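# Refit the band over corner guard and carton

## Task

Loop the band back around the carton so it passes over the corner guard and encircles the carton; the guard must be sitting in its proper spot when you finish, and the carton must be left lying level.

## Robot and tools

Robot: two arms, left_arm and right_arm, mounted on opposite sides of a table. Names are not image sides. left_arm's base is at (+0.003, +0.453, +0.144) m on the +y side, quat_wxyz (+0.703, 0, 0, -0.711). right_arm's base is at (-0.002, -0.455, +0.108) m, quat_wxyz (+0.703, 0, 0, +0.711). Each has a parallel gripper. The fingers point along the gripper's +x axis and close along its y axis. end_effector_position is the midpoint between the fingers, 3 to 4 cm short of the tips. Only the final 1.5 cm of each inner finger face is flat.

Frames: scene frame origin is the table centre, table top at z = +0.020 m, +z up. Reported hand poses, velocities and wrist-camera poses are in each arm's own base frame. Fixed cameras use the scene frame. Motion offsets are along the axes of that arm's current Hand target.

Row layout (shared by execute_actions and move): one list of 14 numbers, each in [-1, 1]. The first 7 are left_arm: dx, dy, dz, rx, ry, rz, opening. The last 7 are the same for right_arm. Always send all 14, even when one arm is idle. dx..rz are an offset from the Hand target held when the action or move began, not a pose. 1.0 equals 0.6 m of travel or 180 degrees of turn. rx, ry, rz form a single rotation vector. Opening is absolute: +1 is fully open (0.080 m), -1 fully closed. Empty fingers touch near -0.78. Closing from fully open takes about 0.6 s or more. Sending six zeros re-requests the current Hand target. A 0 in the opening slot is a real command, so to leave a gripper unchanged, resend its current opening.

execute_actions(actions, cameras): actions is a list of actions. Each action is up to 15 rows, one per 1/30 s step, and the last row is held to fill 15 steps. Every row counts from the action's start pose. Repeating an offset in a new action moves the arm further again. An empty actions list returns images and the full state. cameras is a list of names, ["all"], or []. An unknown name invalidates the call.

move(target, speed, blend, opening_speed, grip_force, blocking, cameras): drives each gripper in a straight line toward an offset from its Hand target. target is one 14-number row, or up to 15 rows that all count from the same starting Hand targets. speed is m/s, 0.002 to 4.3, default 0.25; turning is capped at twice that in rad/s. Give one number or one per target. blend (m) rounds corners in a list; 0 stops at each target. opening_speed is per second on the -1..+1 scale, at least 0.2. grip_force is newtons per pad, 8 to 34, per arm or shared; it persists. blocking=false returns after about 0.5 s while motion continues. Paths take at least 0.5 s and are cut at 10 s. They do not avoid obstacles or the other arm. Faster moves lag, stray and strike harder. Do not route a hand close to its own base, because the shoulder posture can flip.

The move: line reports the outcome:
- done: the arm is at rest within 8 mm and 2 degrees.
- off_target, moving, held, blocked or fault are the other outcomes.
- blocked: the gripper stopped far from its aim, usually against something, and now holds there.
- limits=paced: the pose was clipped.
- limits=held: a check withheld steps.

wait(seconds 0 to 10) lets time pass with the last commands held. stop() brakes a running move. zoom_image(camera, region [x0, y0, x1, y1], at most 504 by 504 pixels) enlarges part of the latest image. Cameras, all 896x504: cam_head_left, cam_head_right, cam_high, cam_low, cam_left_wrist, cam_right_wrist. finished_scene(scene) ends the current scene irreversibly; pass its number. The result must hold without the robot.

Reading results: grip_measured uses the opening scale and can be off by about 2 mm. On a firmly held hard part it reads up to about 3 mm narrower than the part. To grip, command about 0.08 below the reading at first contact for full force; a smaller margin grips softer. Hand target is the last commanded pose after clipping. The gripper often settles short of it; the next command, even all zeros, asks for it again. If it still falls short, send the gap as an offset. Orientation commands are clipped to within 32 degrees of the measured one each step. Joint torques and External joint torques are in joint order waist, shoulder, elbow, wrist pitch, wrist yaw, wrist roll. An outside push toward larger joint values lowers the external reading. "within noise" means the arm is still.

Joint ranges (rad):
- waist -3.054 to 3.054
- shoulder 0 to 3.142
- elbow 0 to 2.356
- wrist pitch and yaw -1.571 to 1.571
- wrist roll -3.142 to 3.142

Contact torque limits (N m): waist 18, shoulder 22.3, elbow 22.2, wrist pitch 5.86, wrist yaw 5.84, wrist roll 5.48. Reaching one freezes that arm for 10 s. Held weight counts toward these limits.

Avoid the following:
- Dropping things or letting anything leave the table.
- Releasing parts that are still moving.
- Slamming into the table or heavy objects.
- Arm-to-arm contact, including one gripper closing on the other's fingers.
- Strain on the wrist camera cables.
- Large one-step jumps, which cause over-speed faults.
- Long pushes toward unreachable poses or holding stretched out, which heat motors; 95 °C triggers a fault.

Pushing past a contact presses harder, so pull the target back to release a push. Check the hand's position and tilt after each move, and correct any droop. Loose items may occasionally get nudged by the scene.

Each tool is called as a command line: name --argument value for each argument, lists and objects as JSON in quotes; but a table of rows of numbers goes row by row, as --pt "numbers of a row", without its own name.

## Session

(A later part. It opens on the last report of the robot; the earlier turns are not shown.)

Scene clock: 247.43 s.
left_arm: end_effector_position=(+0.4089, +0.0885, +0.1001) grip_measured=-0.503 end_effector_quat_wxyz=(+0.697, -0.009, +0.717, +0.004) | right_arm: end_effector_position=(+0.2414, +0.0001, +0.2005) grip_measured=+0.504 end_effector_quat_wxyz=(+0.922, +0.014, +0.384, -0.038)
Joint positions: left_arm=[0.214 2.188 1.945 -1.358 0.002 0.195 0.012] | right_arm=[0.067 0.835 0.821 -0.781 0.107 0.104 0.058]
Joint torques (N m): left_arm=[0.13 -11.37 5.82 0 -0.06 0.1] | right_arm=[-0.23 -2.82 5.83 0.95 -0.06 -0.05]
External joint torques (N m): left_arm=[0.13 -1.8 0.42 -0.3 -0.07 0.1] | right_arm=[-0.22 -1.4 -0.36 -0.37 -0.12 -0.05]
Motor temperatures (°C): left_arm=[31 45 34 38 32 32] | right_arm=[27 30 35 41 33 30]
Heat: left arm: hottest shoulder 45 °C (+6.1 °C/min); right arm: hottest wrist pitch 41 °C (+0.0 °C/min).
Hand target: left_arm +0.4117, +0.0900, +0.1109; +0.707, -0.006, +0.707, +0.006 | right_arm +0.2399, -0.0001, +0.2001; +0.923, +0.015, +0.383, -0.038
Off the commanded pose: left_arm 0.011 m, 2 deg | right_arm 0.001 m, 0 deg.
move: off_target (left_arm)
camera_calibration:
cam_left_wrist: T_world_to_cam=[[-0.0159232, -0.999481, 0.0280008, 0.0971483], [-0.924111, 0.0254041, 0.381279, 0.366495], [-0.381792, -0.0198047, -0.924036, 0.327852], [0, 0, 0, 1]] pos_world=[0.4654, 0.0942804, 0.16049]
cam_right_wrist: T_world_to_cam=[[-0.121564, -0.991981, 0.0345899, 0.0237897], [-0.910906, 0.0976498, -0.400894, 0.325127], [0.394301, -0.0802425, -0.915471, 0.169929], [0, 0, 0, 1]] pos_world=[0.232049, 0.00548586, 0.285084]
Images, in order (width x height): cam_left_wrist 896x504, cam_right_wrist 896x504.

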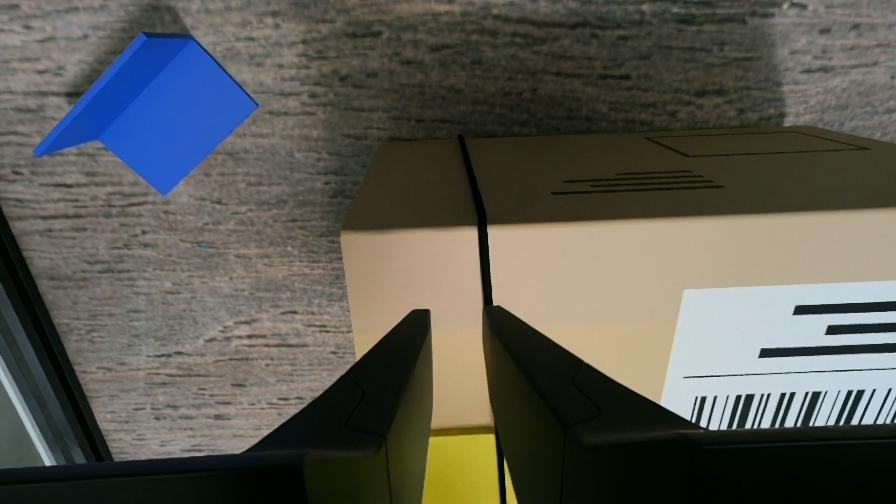

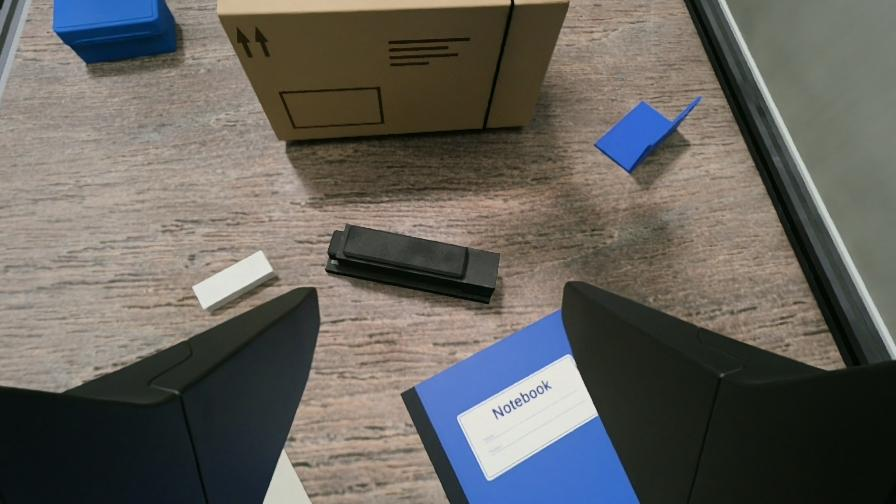

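move --target '[0.0017, -0.0335, -0.1818, 0, 0, 0, -0.25, 0, 0, 0, 0, 0, 0, 0.5]' --speed 0.12 --cameras '["cam_left_wrist"]'

Scene clock: 258.33 s.
left_arm: end_effector_position=(+0.3052, +0.0672, +0.1068) grip_measured=-0.253 end_effector_quat_wxyz=(+0.704, -0.007, +0.710, +0.005) | right_arm: end_effector_position=(+0.2414, +0.0001, +0.2005) grip_measured=+0.504 end_effector_quat_wxyz=(+0.922, +0.014, +0.384, -0.038)
Joint positions: left_arm=[0.217 1.744 1.35 -1.187 0.002 0.2 0.024] | right_arm=[0.067 0.835 0.821 -0.781 0.107 0.104 0.058]
Joint torques (N m): left_arm=[0.28 -8.47 2.99 0.22 -0.06 0.1] | right_arm=[-0.23 -2.87 5.84 0.95 -0.08 -0.04]
External joint torques (N m): left_arm=[0.29 -1.74 -2.46 -0.1 -0.06 0.1] | right_arm=[-0.23 -1.46 -0.37 -0.38 -0.13 -0.05]
Heat: left arm: hottest shoulder 48 °C (+8.1 °C/min); right arm: hottest wrist pitch 42 °C (+1.0 °C/min).
Hand target: left_arm +0.3030, +0.0679, +0.1097; +0.707, -0.006, +0.707, +0.006 | right_arm +0.2399, -0.0001, +0.2001; +0.923, +0.015, +0.383, -0.038
Off the commanded pose: left_arm 0.004 m, 1 deg | right_arm 0.001 m, 0 deg.
move: done
camera_calibration:
cam_left_wrist: T_world_to_cam=[[-0.0180257, -0.999562, 0.0234525, 0.0751817], [-0.931447, 0.0253142, 0.362994, 0.272759], [-0.363429, -0.0153016, -0.931496, 0.288981], [0, 0, 0, 1]] pos_world=[0.36044, 0.072666, 0.168411]
Images, in order (width x height): cam_left_wrist 896x504.

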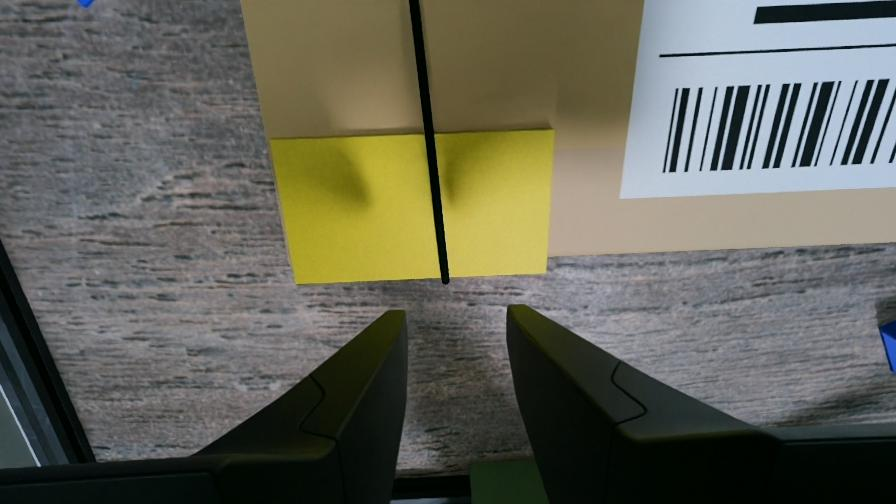

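move --pt "0.07 0.0067 -0.005 0 0 0 -0.3 0 0 0 0 0 0 0.5" --pt "0.093 0.0067 -0.005 0 0 0 -0.3 0 0 0 0 0 0 0.5" --speed '[0.1, 0.03]' --blend '[0.005, 0]' --cameras '["cam_left_wrist"]'

zoom_image --camera "cam_left_wrist" --region '[340, 230, 640, 400]'

Scene clock: 275.23 s.
left_arm: end_effector_position=(+0.3022, +0.0712, +0.0633) grip_measured=-0.297 end_effector_quat_wxyz=(+0.713, -0.005, +0.701, +0.007) | right_arm: end_effector_position=(+0.2414, +0.0001, +0.2005) grip_measured=+0.504 end_effector_quat_wxyz=(+0.922, +0.014, +0.384, -0.038)
Joint positions: left_arm=[0.232 1.753 1.184 -0.983 0.002 0.216 0.022] | right_arm=[0.067 0.835 0.821 -0.781 0.107 0.104 0.058]
Joint torques (N m): left_arm=[0.26 -4.63 1.91 1.34 -0.07 0.06] | right_arm=[-0.22 -2.85 5.82 0.94 -0.08 -0.04]
External joint torques (N m): left_arm=[0.18 1.96 -3.38 0.95 -0.06 0.06] | right_arm=[-0.22 -1.48 -0.37 -0.39 -0.13 -0.05]
Heat: left arm: hottest shoulder 48 °C (+9.1 °C/min); right arm: hottest wrist pitch 42 °C (+1.0 °C/min).
Hand target: left_arm +0.2999, +0.0719, +0.0539; +0.707, -0.006, +0.707, +0.006 | right_arm +0.2399, -0.0001, +0.2001; +0.923, +0.015, +0.383, -0.038
Off the commanded pose: left_arm 0.010 m, 1 deg | right_arm 0.001 m, 0 deg.
move: off_target (left_arm)
camera_calibration:
cam_left_wrist: T_world_to_cam=[[-0.019316, -0.999674, 0.0167077, 0.0810803], [-0.940945, 0.0238256, 0.33772, 0.290227], [-0.338008, -0.00919765, -0.941098, 0.239941], [0, 0, 0, 1]] pos_world=[0.355756, 0.0763459, 0.126438]
Images, in order (width x height): cam_left_wrist 896x504.

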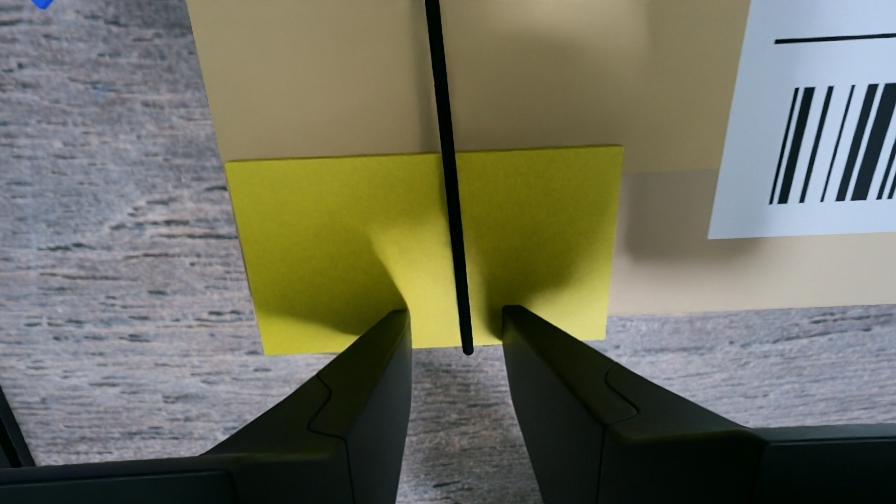

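Scaled by 1.680.

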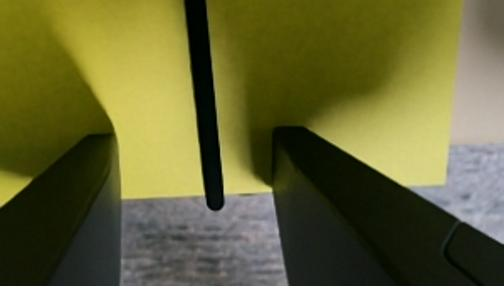

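move --pt "0.006 0 0 0 0 0 -0.3 0 0 0 0 0 0 0.5" --pt "0.006 0 0 0 0 0 -1 0 0 0 0 0 0 0.5" --pt "-0.0488 0 -0.0325 0 0 0 -1 0 0 0 0 0 0 0.5" --pt "-0.0488 0.0275 -0.0325 0 0 0 -1 0 0 0 0 0 0 0.5" --speed '[0.03, 0.03, 0.03, 0.03]' --opening_speed 0.6 --cameras '["cam_left_wrist"]'

zoom_image --camera "cam_left_wrist" --region '[200, 50, 650, 350]'

Scene clock: 291.73 s.
left_arm: end_effector_position=(+0.2822, +0.0848, +0.0792) grip_measured=-0.764 end_effector_quat_wxyz=(+0.708, -0.007, +0.706, +0.002) | right_arm: end_effector_position=(+0.2414, +0.0001, +0.2005) grip_measured=+0.504 end_effector_quat_wxyz=(+0.922, +0.014, +0.384, -0.038)
Joint positions: left_arm=[0.296 1.69 1.177 -1.056 0.007 0.283 0.001] | right_arm=[0.067 0.835 0.821 -0.781 0.107 0.104 0.058]
Joint torques (N m): left_arm=[0.68 -6.85 4.89 -0.95 -0.22 0.08] | right_arm=[-0.21 -2.82 5.8 0.95 -0.07 -0.05]
External joint torques (N m): left_arm=[0.68 -0.69 -0.34 -1.25 -0.23 0.08] | right_arm=[-0.2 -1.4 -0.49 -0.42 -0.13 -0.05]
Heat: left arm: hottest shoulder 43 °C (+2.0 °C/min); right arm: hottest wrist pitch 42 °C (+1.0 °C/min).
Hand target: left_arm +0.2801, +0.0880, +0.0832; +0.707, -0.006, +0.707, +0.006 | right_arm +0.2399, -0.0001, +0.2001; +0.923, +0.015, +0.383, -0.038
Off the commanded pose: left_arm 0.006 m, 1 deg | right_arm 0.001 m, 0 deg.
move: done; target 2's new opening was sent with left_arm's hand 0.013 m and 1 deg from that target
camera_calibration:
cam_left_wrist: T_world_to_cam=[[-0.0236546, -0.99938, 0.026086, 0.0943877], [-0.935918, 0.0313097, 0.350823, 0.262657], [-0.351422, -0.0161158, -0.936079, 0.252252], [0, 0, 0, 1]] pos_world=[0.336705, 0.0901707, 0.141519]
Images, in order (width x height): cam_left_wrist 896x504.

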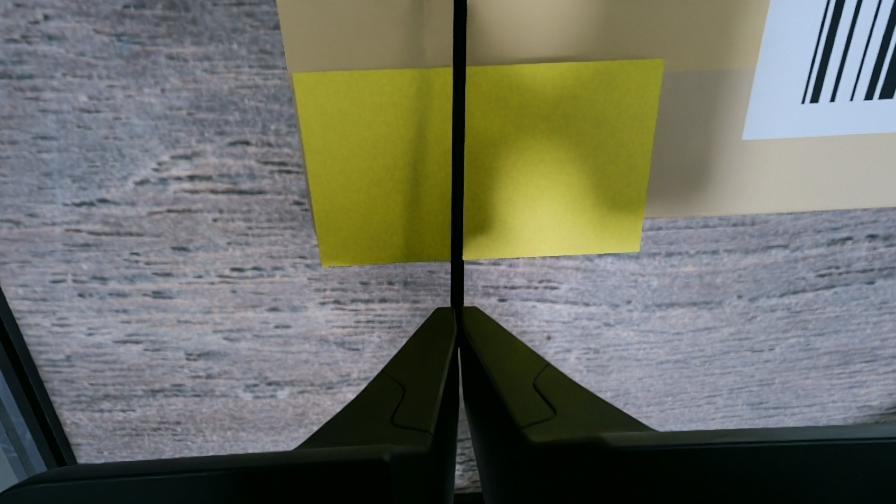

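Scaled by 1.120.

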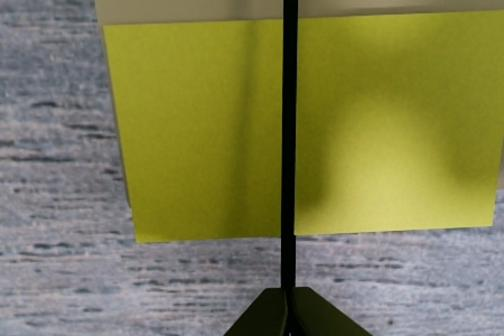

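move --pt "0.042 0 0.034 0 0 0 -1 0 0 0 0 0 0 0.5" --pt "0.042 0 0.034 0 0 0 -0.45 0 0 0 0 0 0 0.5" --pt "-0.06 0 0.0 0 0 0 -0.3 0 0 0 0 0 0 0.5" --speed '[0.04, 0.03, 0.1]' --opening_speed 0.4 --cameras '["cam_left_wrist", "cam_right_wrist"]'

zoom_image --camera "cam_left_wrist" --region '[200, 0, 650, 300]'

zoom_image --camera "cam_right_wrist" --region '[200, 0, 600, 160]'

Scene clock: 306.90 s.
left_arm: end_effector_position=(+0.2771, +0.0863, +0.1118) grip_measured=-0.304 end_effector_quat_wxyz=(+0.698, -0.008, +0.716, +0.004) | right_arm: end_effector_position=(+0.2414, +0.0001, +0.2005) grip_measured=+0.504 end_effector_quat_wxyz=(+0.922, +0.014, +0.384, -0.038)
Joint positions: left_arm=[0.301 1.671 1.287 -1.213 -0.001 0.284 0.021] | right_arm=[0.067 0.835 0.821 -0.781 0.107 0.104 0.058]
Joint torques (N m): left_arm=[0.25 -7.44 5.71 0.01 0.02 0.1] | right_arm=[-0.2 -2.86 5.77 0.95 -0.07 -0.04]
External joint torques (N m): left_arm=[0.28 -1.37 0.35 -0.28 0.01 0.1] | right_arm=[-0.21 -1.4 -0.47 -0.39 -0.12 -0.05]
Heat: left arm: hottest shoulder 42 °C (-3.0 °C/min); right arm: hottest wrist pitch 42 °C (+1.0 °C/min).
Hand target: left_arm +0.2801, +0.0880, +0.1191; +0.707, -0.006, +0.707, +0.006 | right_arm +0.2399, -0.0001, +0.2001; +0.923, +0.015, +0.383, -0.038
Off the commanded pose: left_arm 0.008 m, 2 deg | right_arm 0.001 m, 0 deg.
move: done
camera_calibration:
cam_left_wrist: T_world_to_cam=[[-0.0175593, -0.999486, 0.0268397, 0.0931527], [-0.925495, 0.0264057, 0.377838, 0.240947], [-0.378352, -0.0182055, -0.925483, 0.287454], [0, 0, 0, 1]] pos_world=[0.33339, 0.0919757, 0.172495]
cam_right_wrist: T_world_to_cam=[[-0.121564, -0.991981, 0.0345899, 0.0237897], [-0.910906, 0.0976498, -0.400894, 0.325127], [0.394301, -0.0802425, -0.915471, 0.169929], [0, 0, 0, 1]] pos_world=[0.232049, 0.00548586, 0.285084]
Images, in order (width x height): cam_left_wrist 896x504, cam_right_wrist 896x504.

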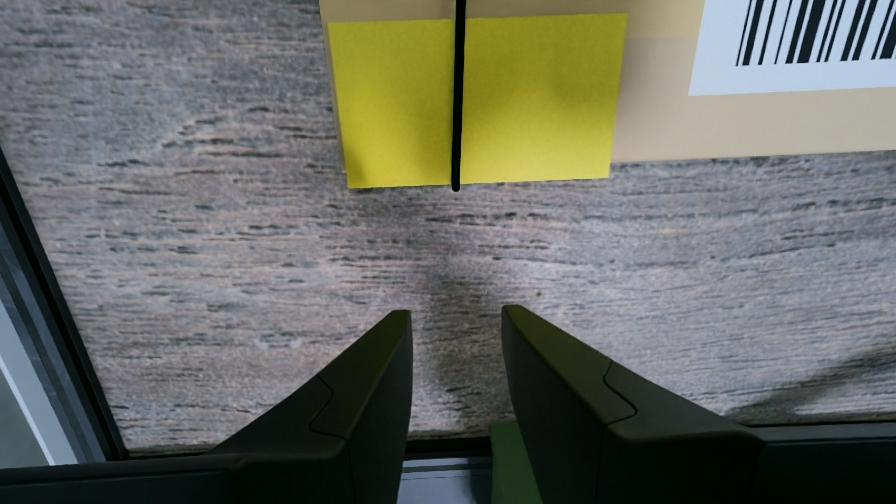

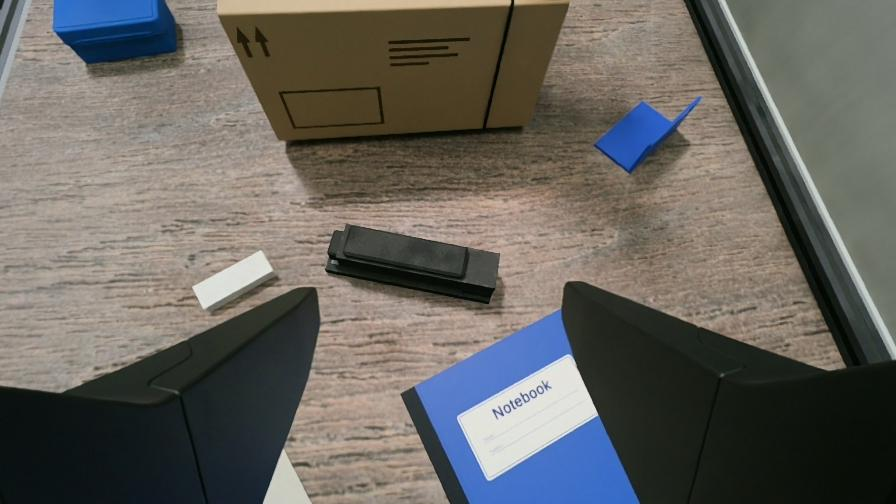

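Scaled by 1.120.

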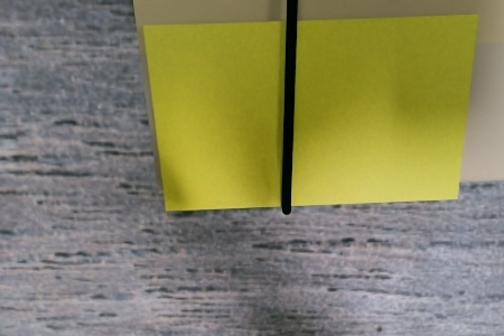

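Scaled by 1.260.

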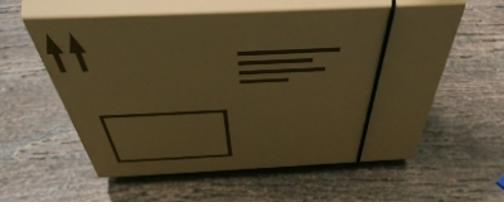

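move --target '[0.0148, -0.0448, -0.1093, 0, -0.25, 0, 0, 0, 0, 0, 0, 0, 0, 0.5]' --speed 0.12 --cameras '["cam_left_wrist"]'

zoom_image --camera "cam_left_wrist" --region '[200, 0, 650, 350]'

Scene clock: 320.80 s.
left_arm: end_effector_position=(+0.2162, +0.0602, +0.1118) grip_measured=-0.003 end_effector_quat_wxyz=(+0.923, -0.004, +0.384, +0.008) | right_arm: end_effector_position=(+0.2414, +0.0001, +0.2005) grip_measured=+0.504 end_effector_quat_wxyz=(+0.922, +0.014, +0.384, -0.038)
Joint positions: left_arm=[0.487 0.755 0.454 -0.544 0.325 0.344 0.035] | right_arm=[0.067 0.835 0.821 -0.781 0.107 0.104 0.058]
Joint torques (N m): left_arm=[0.29 -1.97 3.93 1.2 0.21 0.11] | right_arm=[-0.2 -2.84 5.8 0.96 -0.07 -0.04]
External joint torques (N m): left_arm=[0.28 -0.87 -2.5 -0.09 0.05 0.11] | right_arm=[-0.22 -1.44 -0.4 -0.38 -0.11 -0.04]
Heat: left arm: hottest shoulder 42 °C (-6.0 °C/min); right arm: hottest wrist pitch 42 °C (+0.0 °C/min).
Hand target: left_arm +0.2150, +0.0599, +0.1103; +0.924, -0.003, +0.382, +0.008 | right_arm +0.2399, -0.0001, +0.2001; +0.923, +0.015, +0.383, -0.038
Off the commanded pose: left_arm 0.002 m, 0 deg | right_arm 0.001 m, 0 deg.
move: done
camera_calibration:
cam_left_wrist: T_world_to_cam=[[-0.0207496, -0.999734, -0.0100541, 0.0708317], [-0.912639, 0.0230463, -0.408117, 0.270518], [0.40824, 0.00070748, -0.912874, 0.091337], [0, 0, 0, 1]] pos_world=[0.211067, 0.0645138, 0.194494]
Images, in order (width x height): cam_left_wrist 896x504.

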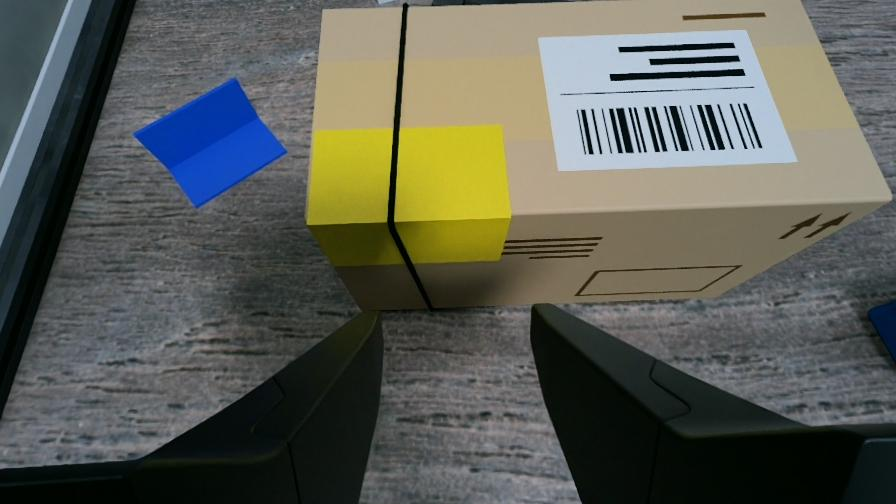

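Scaled by 1.120.

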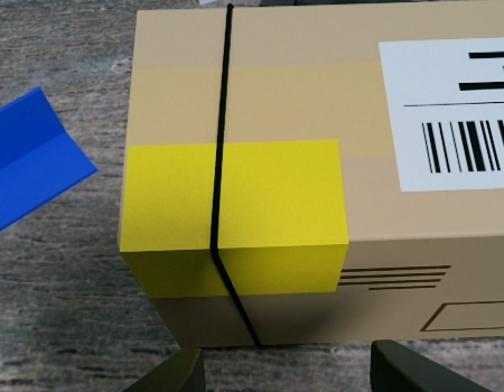

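move --pt "0.1073 0.0398 0.095 0 0.25 0 -0.3 0 0 0 0 0 0 0.5" --pt "0.1528 0.0398 0.0532 0 0.25 0 -0.3 0 0 0 0 0 0 0.5" --pt "0.1695 0.0398 0.0365 0 0.25 0 -0.3 0 0 0 0 0 0 0.5" --speed '[0.12, 0.1, 0.03]' --blend '[0.01, 0.005, 0]' --cameras '["cam_left_wrist"]'

zoom_image --camera "cam_left_wrist" --region '[340, 230, 640, 400]'

Scene clock: 340.70 s.
left_arm: end_effector_position=(+0.3038, +0.0865, +0.0636) grip_measured=-0.297 end_effector_quat_wxyz=(+0.714, -0.006, +0.701, +0.007) | right_arm: end_effector_position=(+0.2414, +0.0001, +0.2005) grip_measured=+0.504 end_effector_quat_wxyz=(+0.922, +0.014, +0.384, -0.038)
Joint positions: left_arm=[0.279 1.772 1.208 -0.988 0.003 0.259 0.022] | right_arm=[0.067 0.835 0.821 -0.781 0.107 0.104 0.058]
Joint torques (N m): left_arm=[-0.25 -4.8 1.96 1.3 -0.1 -0.02] | right_arm=[-0.23 -2.87 5.83 0.95 -0.05 -0.05]
External joint torques (N m): left_arm=[-0.28 1.95 -3.26 0.96 -0.1 -0.02] | right_arm=[-0.23 -1.5 -0.29 -0.35 -0.11 -0.05]
Motor temperatures (°C): left_arm=[31 39 35 38 32 32] | right_arm=[27 30 35 42 33 30]
Heat: left arm: hottest shoulder 39 °C (-7.0 °C/min); right arm: hottest wrist pitch 42 °C (+0.0 °C/min).
Hand target: left_arm +0.3020, +0.0854, +0.0539; +0.707, -0.006, +0.707, +0.006 | right_arm +0.2399, -0.0001, +0.2001; +0.923, +0.015, +0.383, -0.038
Off the commanded pose: left_arm 0.010 m, 1 deg | right_arm 0.001 m, 0 deg.
move: off_target (left_arm)
camera_calibration:
cam_left_wrist: T_world_to_cam=[[-0.0166876, -0.999712, 0.0172305, 0.0955027], [-0.941231, 0.0215211, 0.337078, 0.291655], [-0.337352, -0.0105929, -0.941319, 0.240826], [0, 0, 0, 1]] pos_world=[0.357352, 0.0917496, 0.126738]
Images, in order (width x height): cam_left_wrist 896x504.

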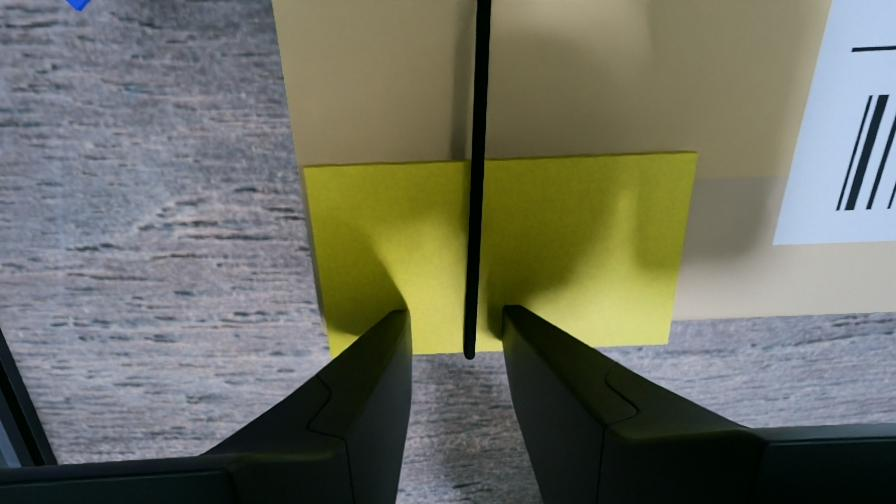

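Scaled by 1.680.

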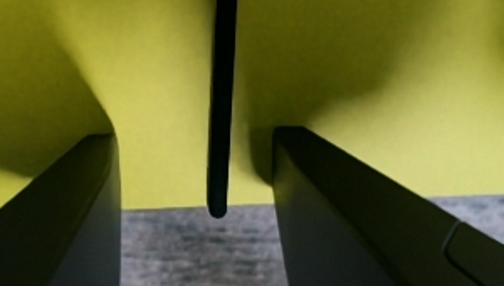

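move --pt "0.006 0 0 0 0 0 -0.3 0 0 0 0 0 0 0.5" --pt "0.006 0 0 0 0 0 -1 0 0 0 0 0 0 0.5" --pt "-0.0488 0 -0.0345 0 0 0 -1 0 0 0 0 0 0 0.5" --pt "-0.0488 -0.023 -0.0345 0 0 0 -1 0 0 0 0 0 0 0.5" --speed '[0.03, 0.03, 0.03, 0.03]' --opening_speed 0.6 --cameras '["cam_left_wrist"]'

zoom_image --camera "cam_left_wrist" --region '[200, 50, 650, 350]'

Scene clock: 353.00 s.
left_arm: end_effector_position=(+0.2886, +0.0719, +0.0804) grip_measured=-0.764 end_effector_quat_wxyz=(+0.710, -0.007, +0.704, +0.004) | right_arm: end_effector_position=(+0.2414, +0.0001, +0.2005) grip_measured=+0.504 end_effector_quat_wxyz=(+0.922, +0.014, +0.384, -0.038)
Joint positions: left_arm=[0.248 1.695 1.186 -1.055 0.007 0.232 0.001] | right_arm=[0.067 0.835 0.821 -0.781 0.107 0.104 0.058]
Joint torques (N m): left_arm=[0.06 -8.45 2.36 -0.88 -0.22 -0.03] | right_arm=[-0.21 -2.82 5.82 0.95 -0.05 -0.04]
External joint torques (N m): left_arm=[0.07 -2.17 -2.98 -1.22 -0.23 -0.03] | right_arm=[-0.24 -1.43 -0.38 -0.39 -0.09 -0.04]
Heat: left arm: hottest shoulder 39 °C (-4.0 °C/min); right arm: hottest wrist pitch 42 °C (+0.0 °C/min).
Hand target: left_arm +0.2816, +0.0712, +0.0832; +0.707, -0.006, +0.707, +0.006 | right_arm +0.2399, -0.0001, +0.2001; +0.923, +0.015, +0.383, -0.038
Off the commanded pose: left_arm 0.008 m, 1 deg | right_arm 0.001 m, 0 deg.
move: done; target 2's new opening was sent with left_arm's hand 0.013 m and 1 deg from that target
camera_calibration:
cam_left_wrist: T_world_to_cam=[[-0.0202816, -0.999501, 0.0242236, 0.080817], [-0.937941, 0.027411, 0.34571, 0.269946], [-0.346201, -0.0157087, -0.938029, 0.254049], [0, 0, 0, 1]] pos_world=[0.342784, 0.077368, 0.143025]
Images, in order (width x height): cam_left_wrist 896x504.

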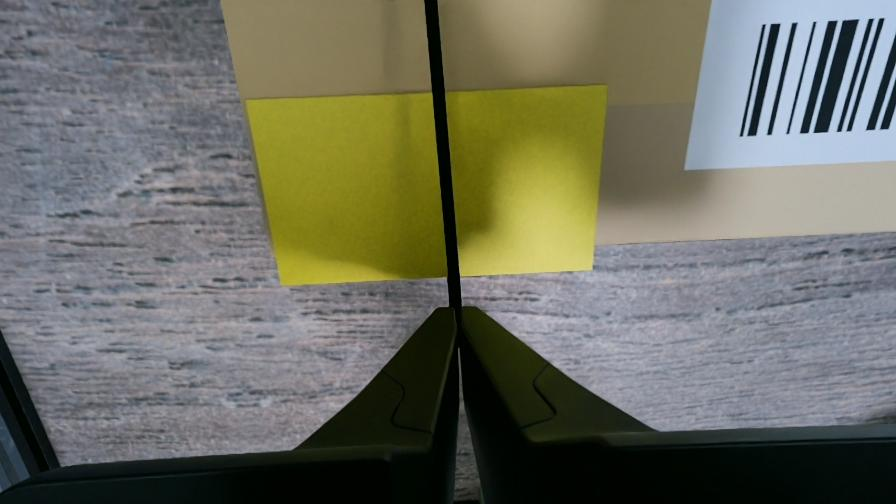

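Scaled by 1.120.

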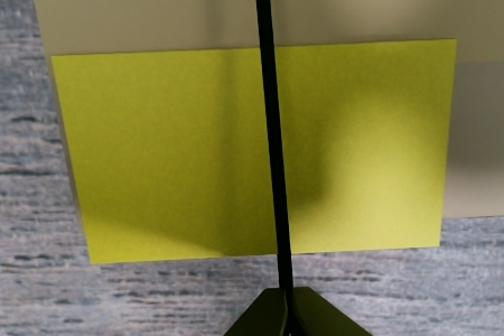

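move --pt "0.0 0.0075 0.0 0 0 0 -1 0 0 0 0 0 0 0.5" --pt "0.042 0.0075 0.035 0 0 0 -1 0 0 0 0 0 0 0.5" --pt "0.042 0.0075 0.035 0 0 0 -0.45 0 0 0 0 0 0 0.5" --pt "-0.05 0.0075 0.0 0 0 0 -0.3 0 0 0 0 0 0 0.5" --speed '[0.03, 0.04, 0.03, 0.1]' --opening_speed 0.4 --cameras '["cam_left_wrist"]'

zoom_image --camera "cam_left_wrist" --region '[200, 0, 650, 300]'

Scene clock: 366.87 s.
left_arm: end_effector_position=(+0.2783, +0.0742, +0.1060) grip_measured=-0.304 end_effector_quat_wxyz=(+0.698, -0.008, +0.716, +0.004) | right_arm: end_effector_position=(+0.2414, +0.0001, +0.2005) grip_measured=+0.504 end_effector_quat_wxyz=(+0.922, +0.014, +0.384, -0.038)
Joint positions: left_arm=[0.26 1.666 1.257 -1.189 -0.002 0.242 0.021] | right_arm=[0.067 0.835 0.821 -0.781 0.107 0.104 0.058]
Joint torques (N m): left_arm=[0.27 -7.39 5.69 0 0.04 0.1] | right_arm=[-0.23 -2.81 5.83 0.96 -0.07 -0.06]
External joint torques (N m): left_arm=[0.26 -1.34 0.35 -0.27 0.04 0.1] | right_arm=[-0.24 -1.39 -0.39 -0.38 -0.12 -0.06]
Heat: left arm: hottest shoulder 41 °C (-1.0 °C/min); right arm: hottest wrist pitch 42 °C (+0.0 °C/min).
Hand target: left_arm +0.2815, +0.0757, +0.1132; +0.707, -0.006, +0.707, +0.006 | right_arm +0.2399, -0.0001, +0.2001; +0.923, +0.015, +0.383, -0.038
Off the commanded pose: left_arm 0.008 m, 2 deg | right_arm 0.001 m, 0 deg.
move: done
camera_calibration:
cam_left_wrist: T_world_to_cam=[[-0.0176679, -0.999525, 0.0252644, 0.081431], [-0.925486, 0.025911, 0.377894, 0.244506], [-0.378369, -0.0167052, -0.925504, 0.282171], [0, 0, 0, 1]] pos_world=[0.33449, 0.0797707, 0.166696]
Images, in order (width x height): cam_left_wrist 896x504.

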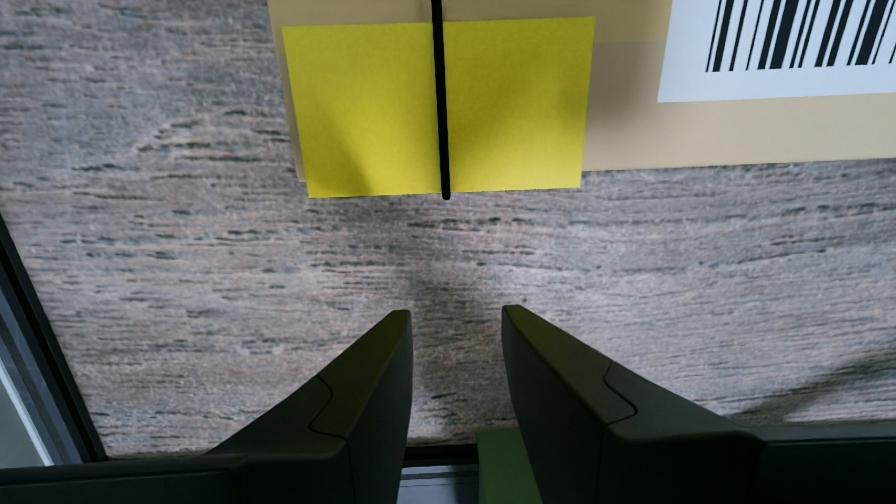

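Scaled by 1.120.

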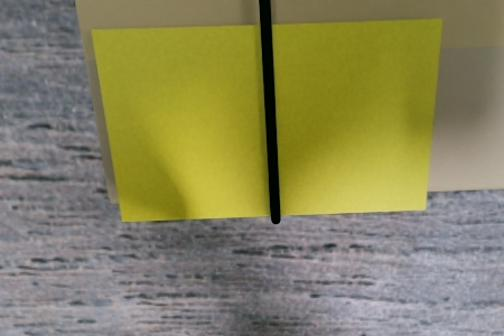

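move --target '[0.0148, -0.03, -0.1093, 0, -0.25, 0, 0, 0, 0, 0, 0, 0, 0, 0.5]' --speed 0.12 --cameras '["cam_left_wrist", "cam_right_wrist", "cam_low", "cam_high"]'

zoom_image --camera "cam_left_wrist" --region '[200, 0, 650, 350]'

zoom_image --camera "cam_low" --region '[350, 240, 520, 360]'

zoom_image --camera "cam_right_wrist" --region '[200, 0, 600, 160]'

Scene clock: 380.63 s.
left_arm: end_effector_position=(+0.2174, +0.0568, +0.1059) grip_measured=-0.003 end_effector_quat_wxyz=(+0.923, -0.004, +0.384, +0.008) | right_arm: end_effector_position=(+0.2414, +0.0001, +0.2005) grip_measured=+0.504 end_effector_quat_wxyz=(+0.922, +0.014, +0.384, -0.038)
Joint positions: left_arm=[0.458 0.753 0.429 -0.513 0.306 0.322 0.035] | right_arm=[0.067 0.835 0.821 -0.781 0.107 0.104 0.058]
Joint torques (N m): left_arm=[0.27 -1.92 3.87 1.22 0.19 0.1] | right_arm=[-0.25 -2.8 5.82 0.96 -0.08 -0.05]
External joint torques (N m): left_arm=[0.28 -0.81 -2.55 -0.07 0.04 0.1] | right_arm=[-0.25 -1.41 -0.36 -0.36 -0.13 -0.05]
Heat: left arm: hottest shoulder 41 °C (-1.0 °C/min); right arm: hottest wrist pitch 42 °C (+0.0 °C/min).
Hand target: left_arm +0.2162, +0.0566, +0.1043; +0.924, -0.003, +0.382, +0.008 | right_arm +0.2399, -0.0001, +0.2001; +0.923, +0.015, +0.383, -0.038
Off the commanded pose: left_arm 0.002 m, 0 deg | right_arm 0.001 m, 0 deg.
move: done
camera_calibration:
cam_left_wrist: T_world_to_cam=[[-0.0208079, -0.999729, -0.0104108, 0.0674766], [-0.912582, 0.0232452, -0.408232, 0.269281], [0.408363, 0.00100625, -0.912819, 0.0854089], [0, 0, 0, 1]] pos_world=[0.212267, 0.0611129, 0.188594]
cam_right_wrist: T_world_to_cam=[[-0.121564, -0.991981, 0.0345899, 0.0237897], [-0.910906, 0.0976498, -0.400894, 0.325127], [0.394301, -0.0802425, -0.915471, 0.169929], [0, 0, 0, 1]] pos_world=[0.232049, 0.00548586, 0.285084]
Images, in order (width x height): cam_high 896x504, cam_low 896x504, cam_left_wrist 896x504, cam_right_wrist 896x504.

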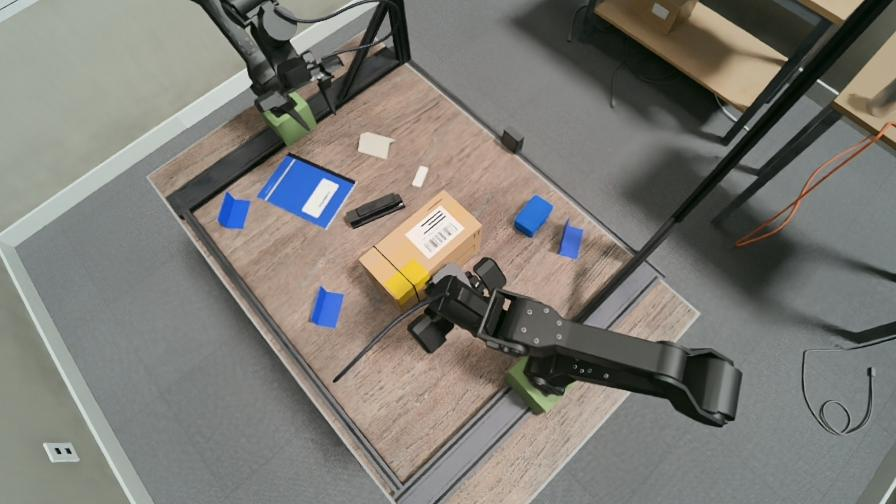

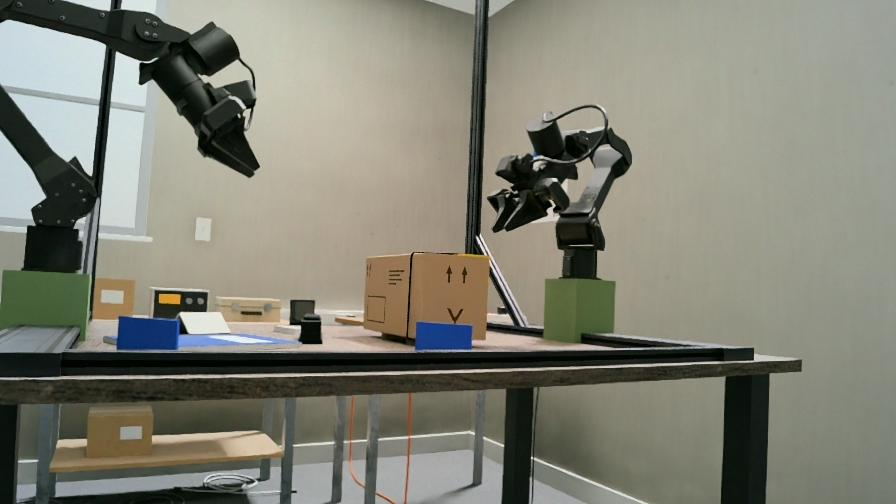

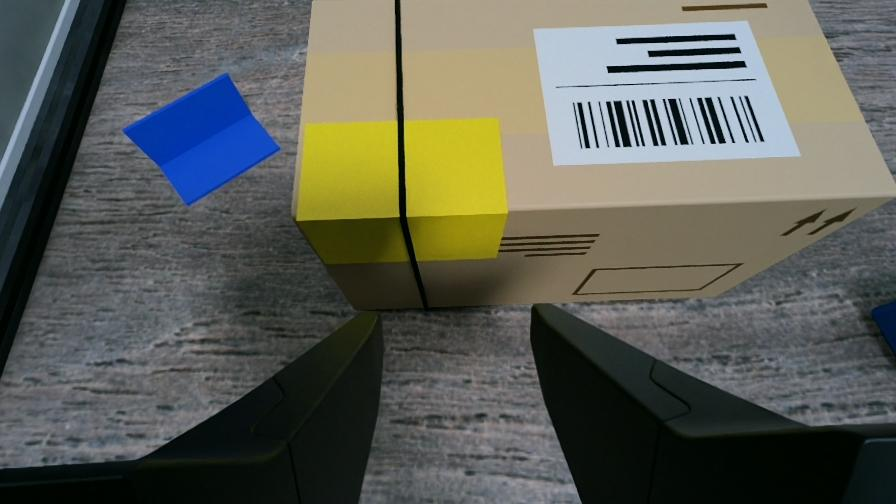

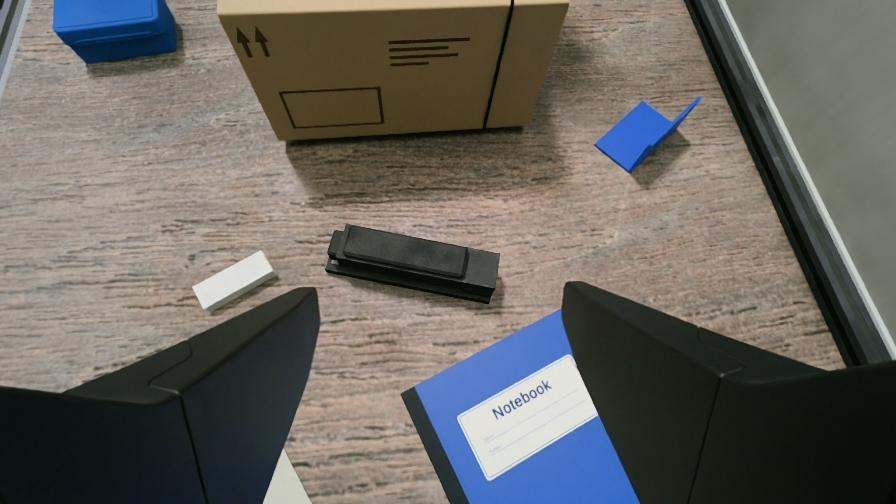

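Scaled by 1.120.

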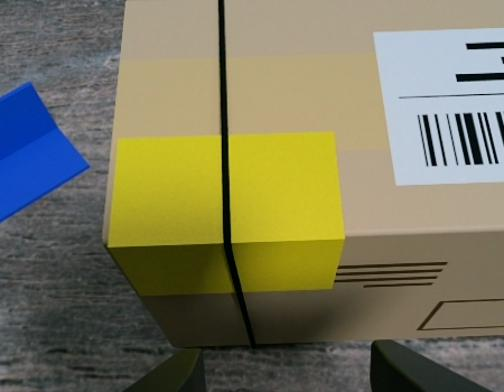

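Scaled by 2.965.

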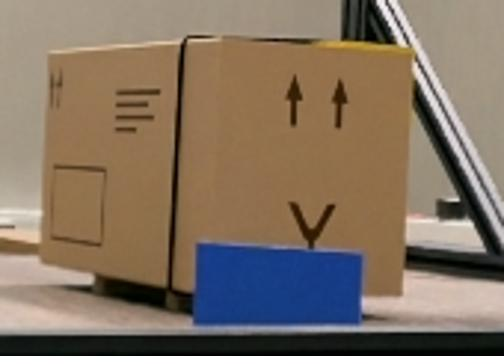

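Scaled by 1.260.

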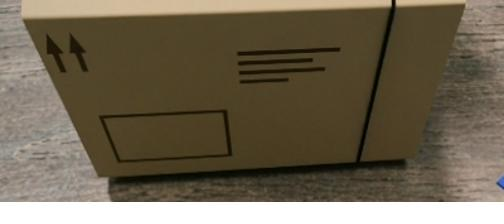

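finished_scene --scene 2

The scene is finished: the task was done.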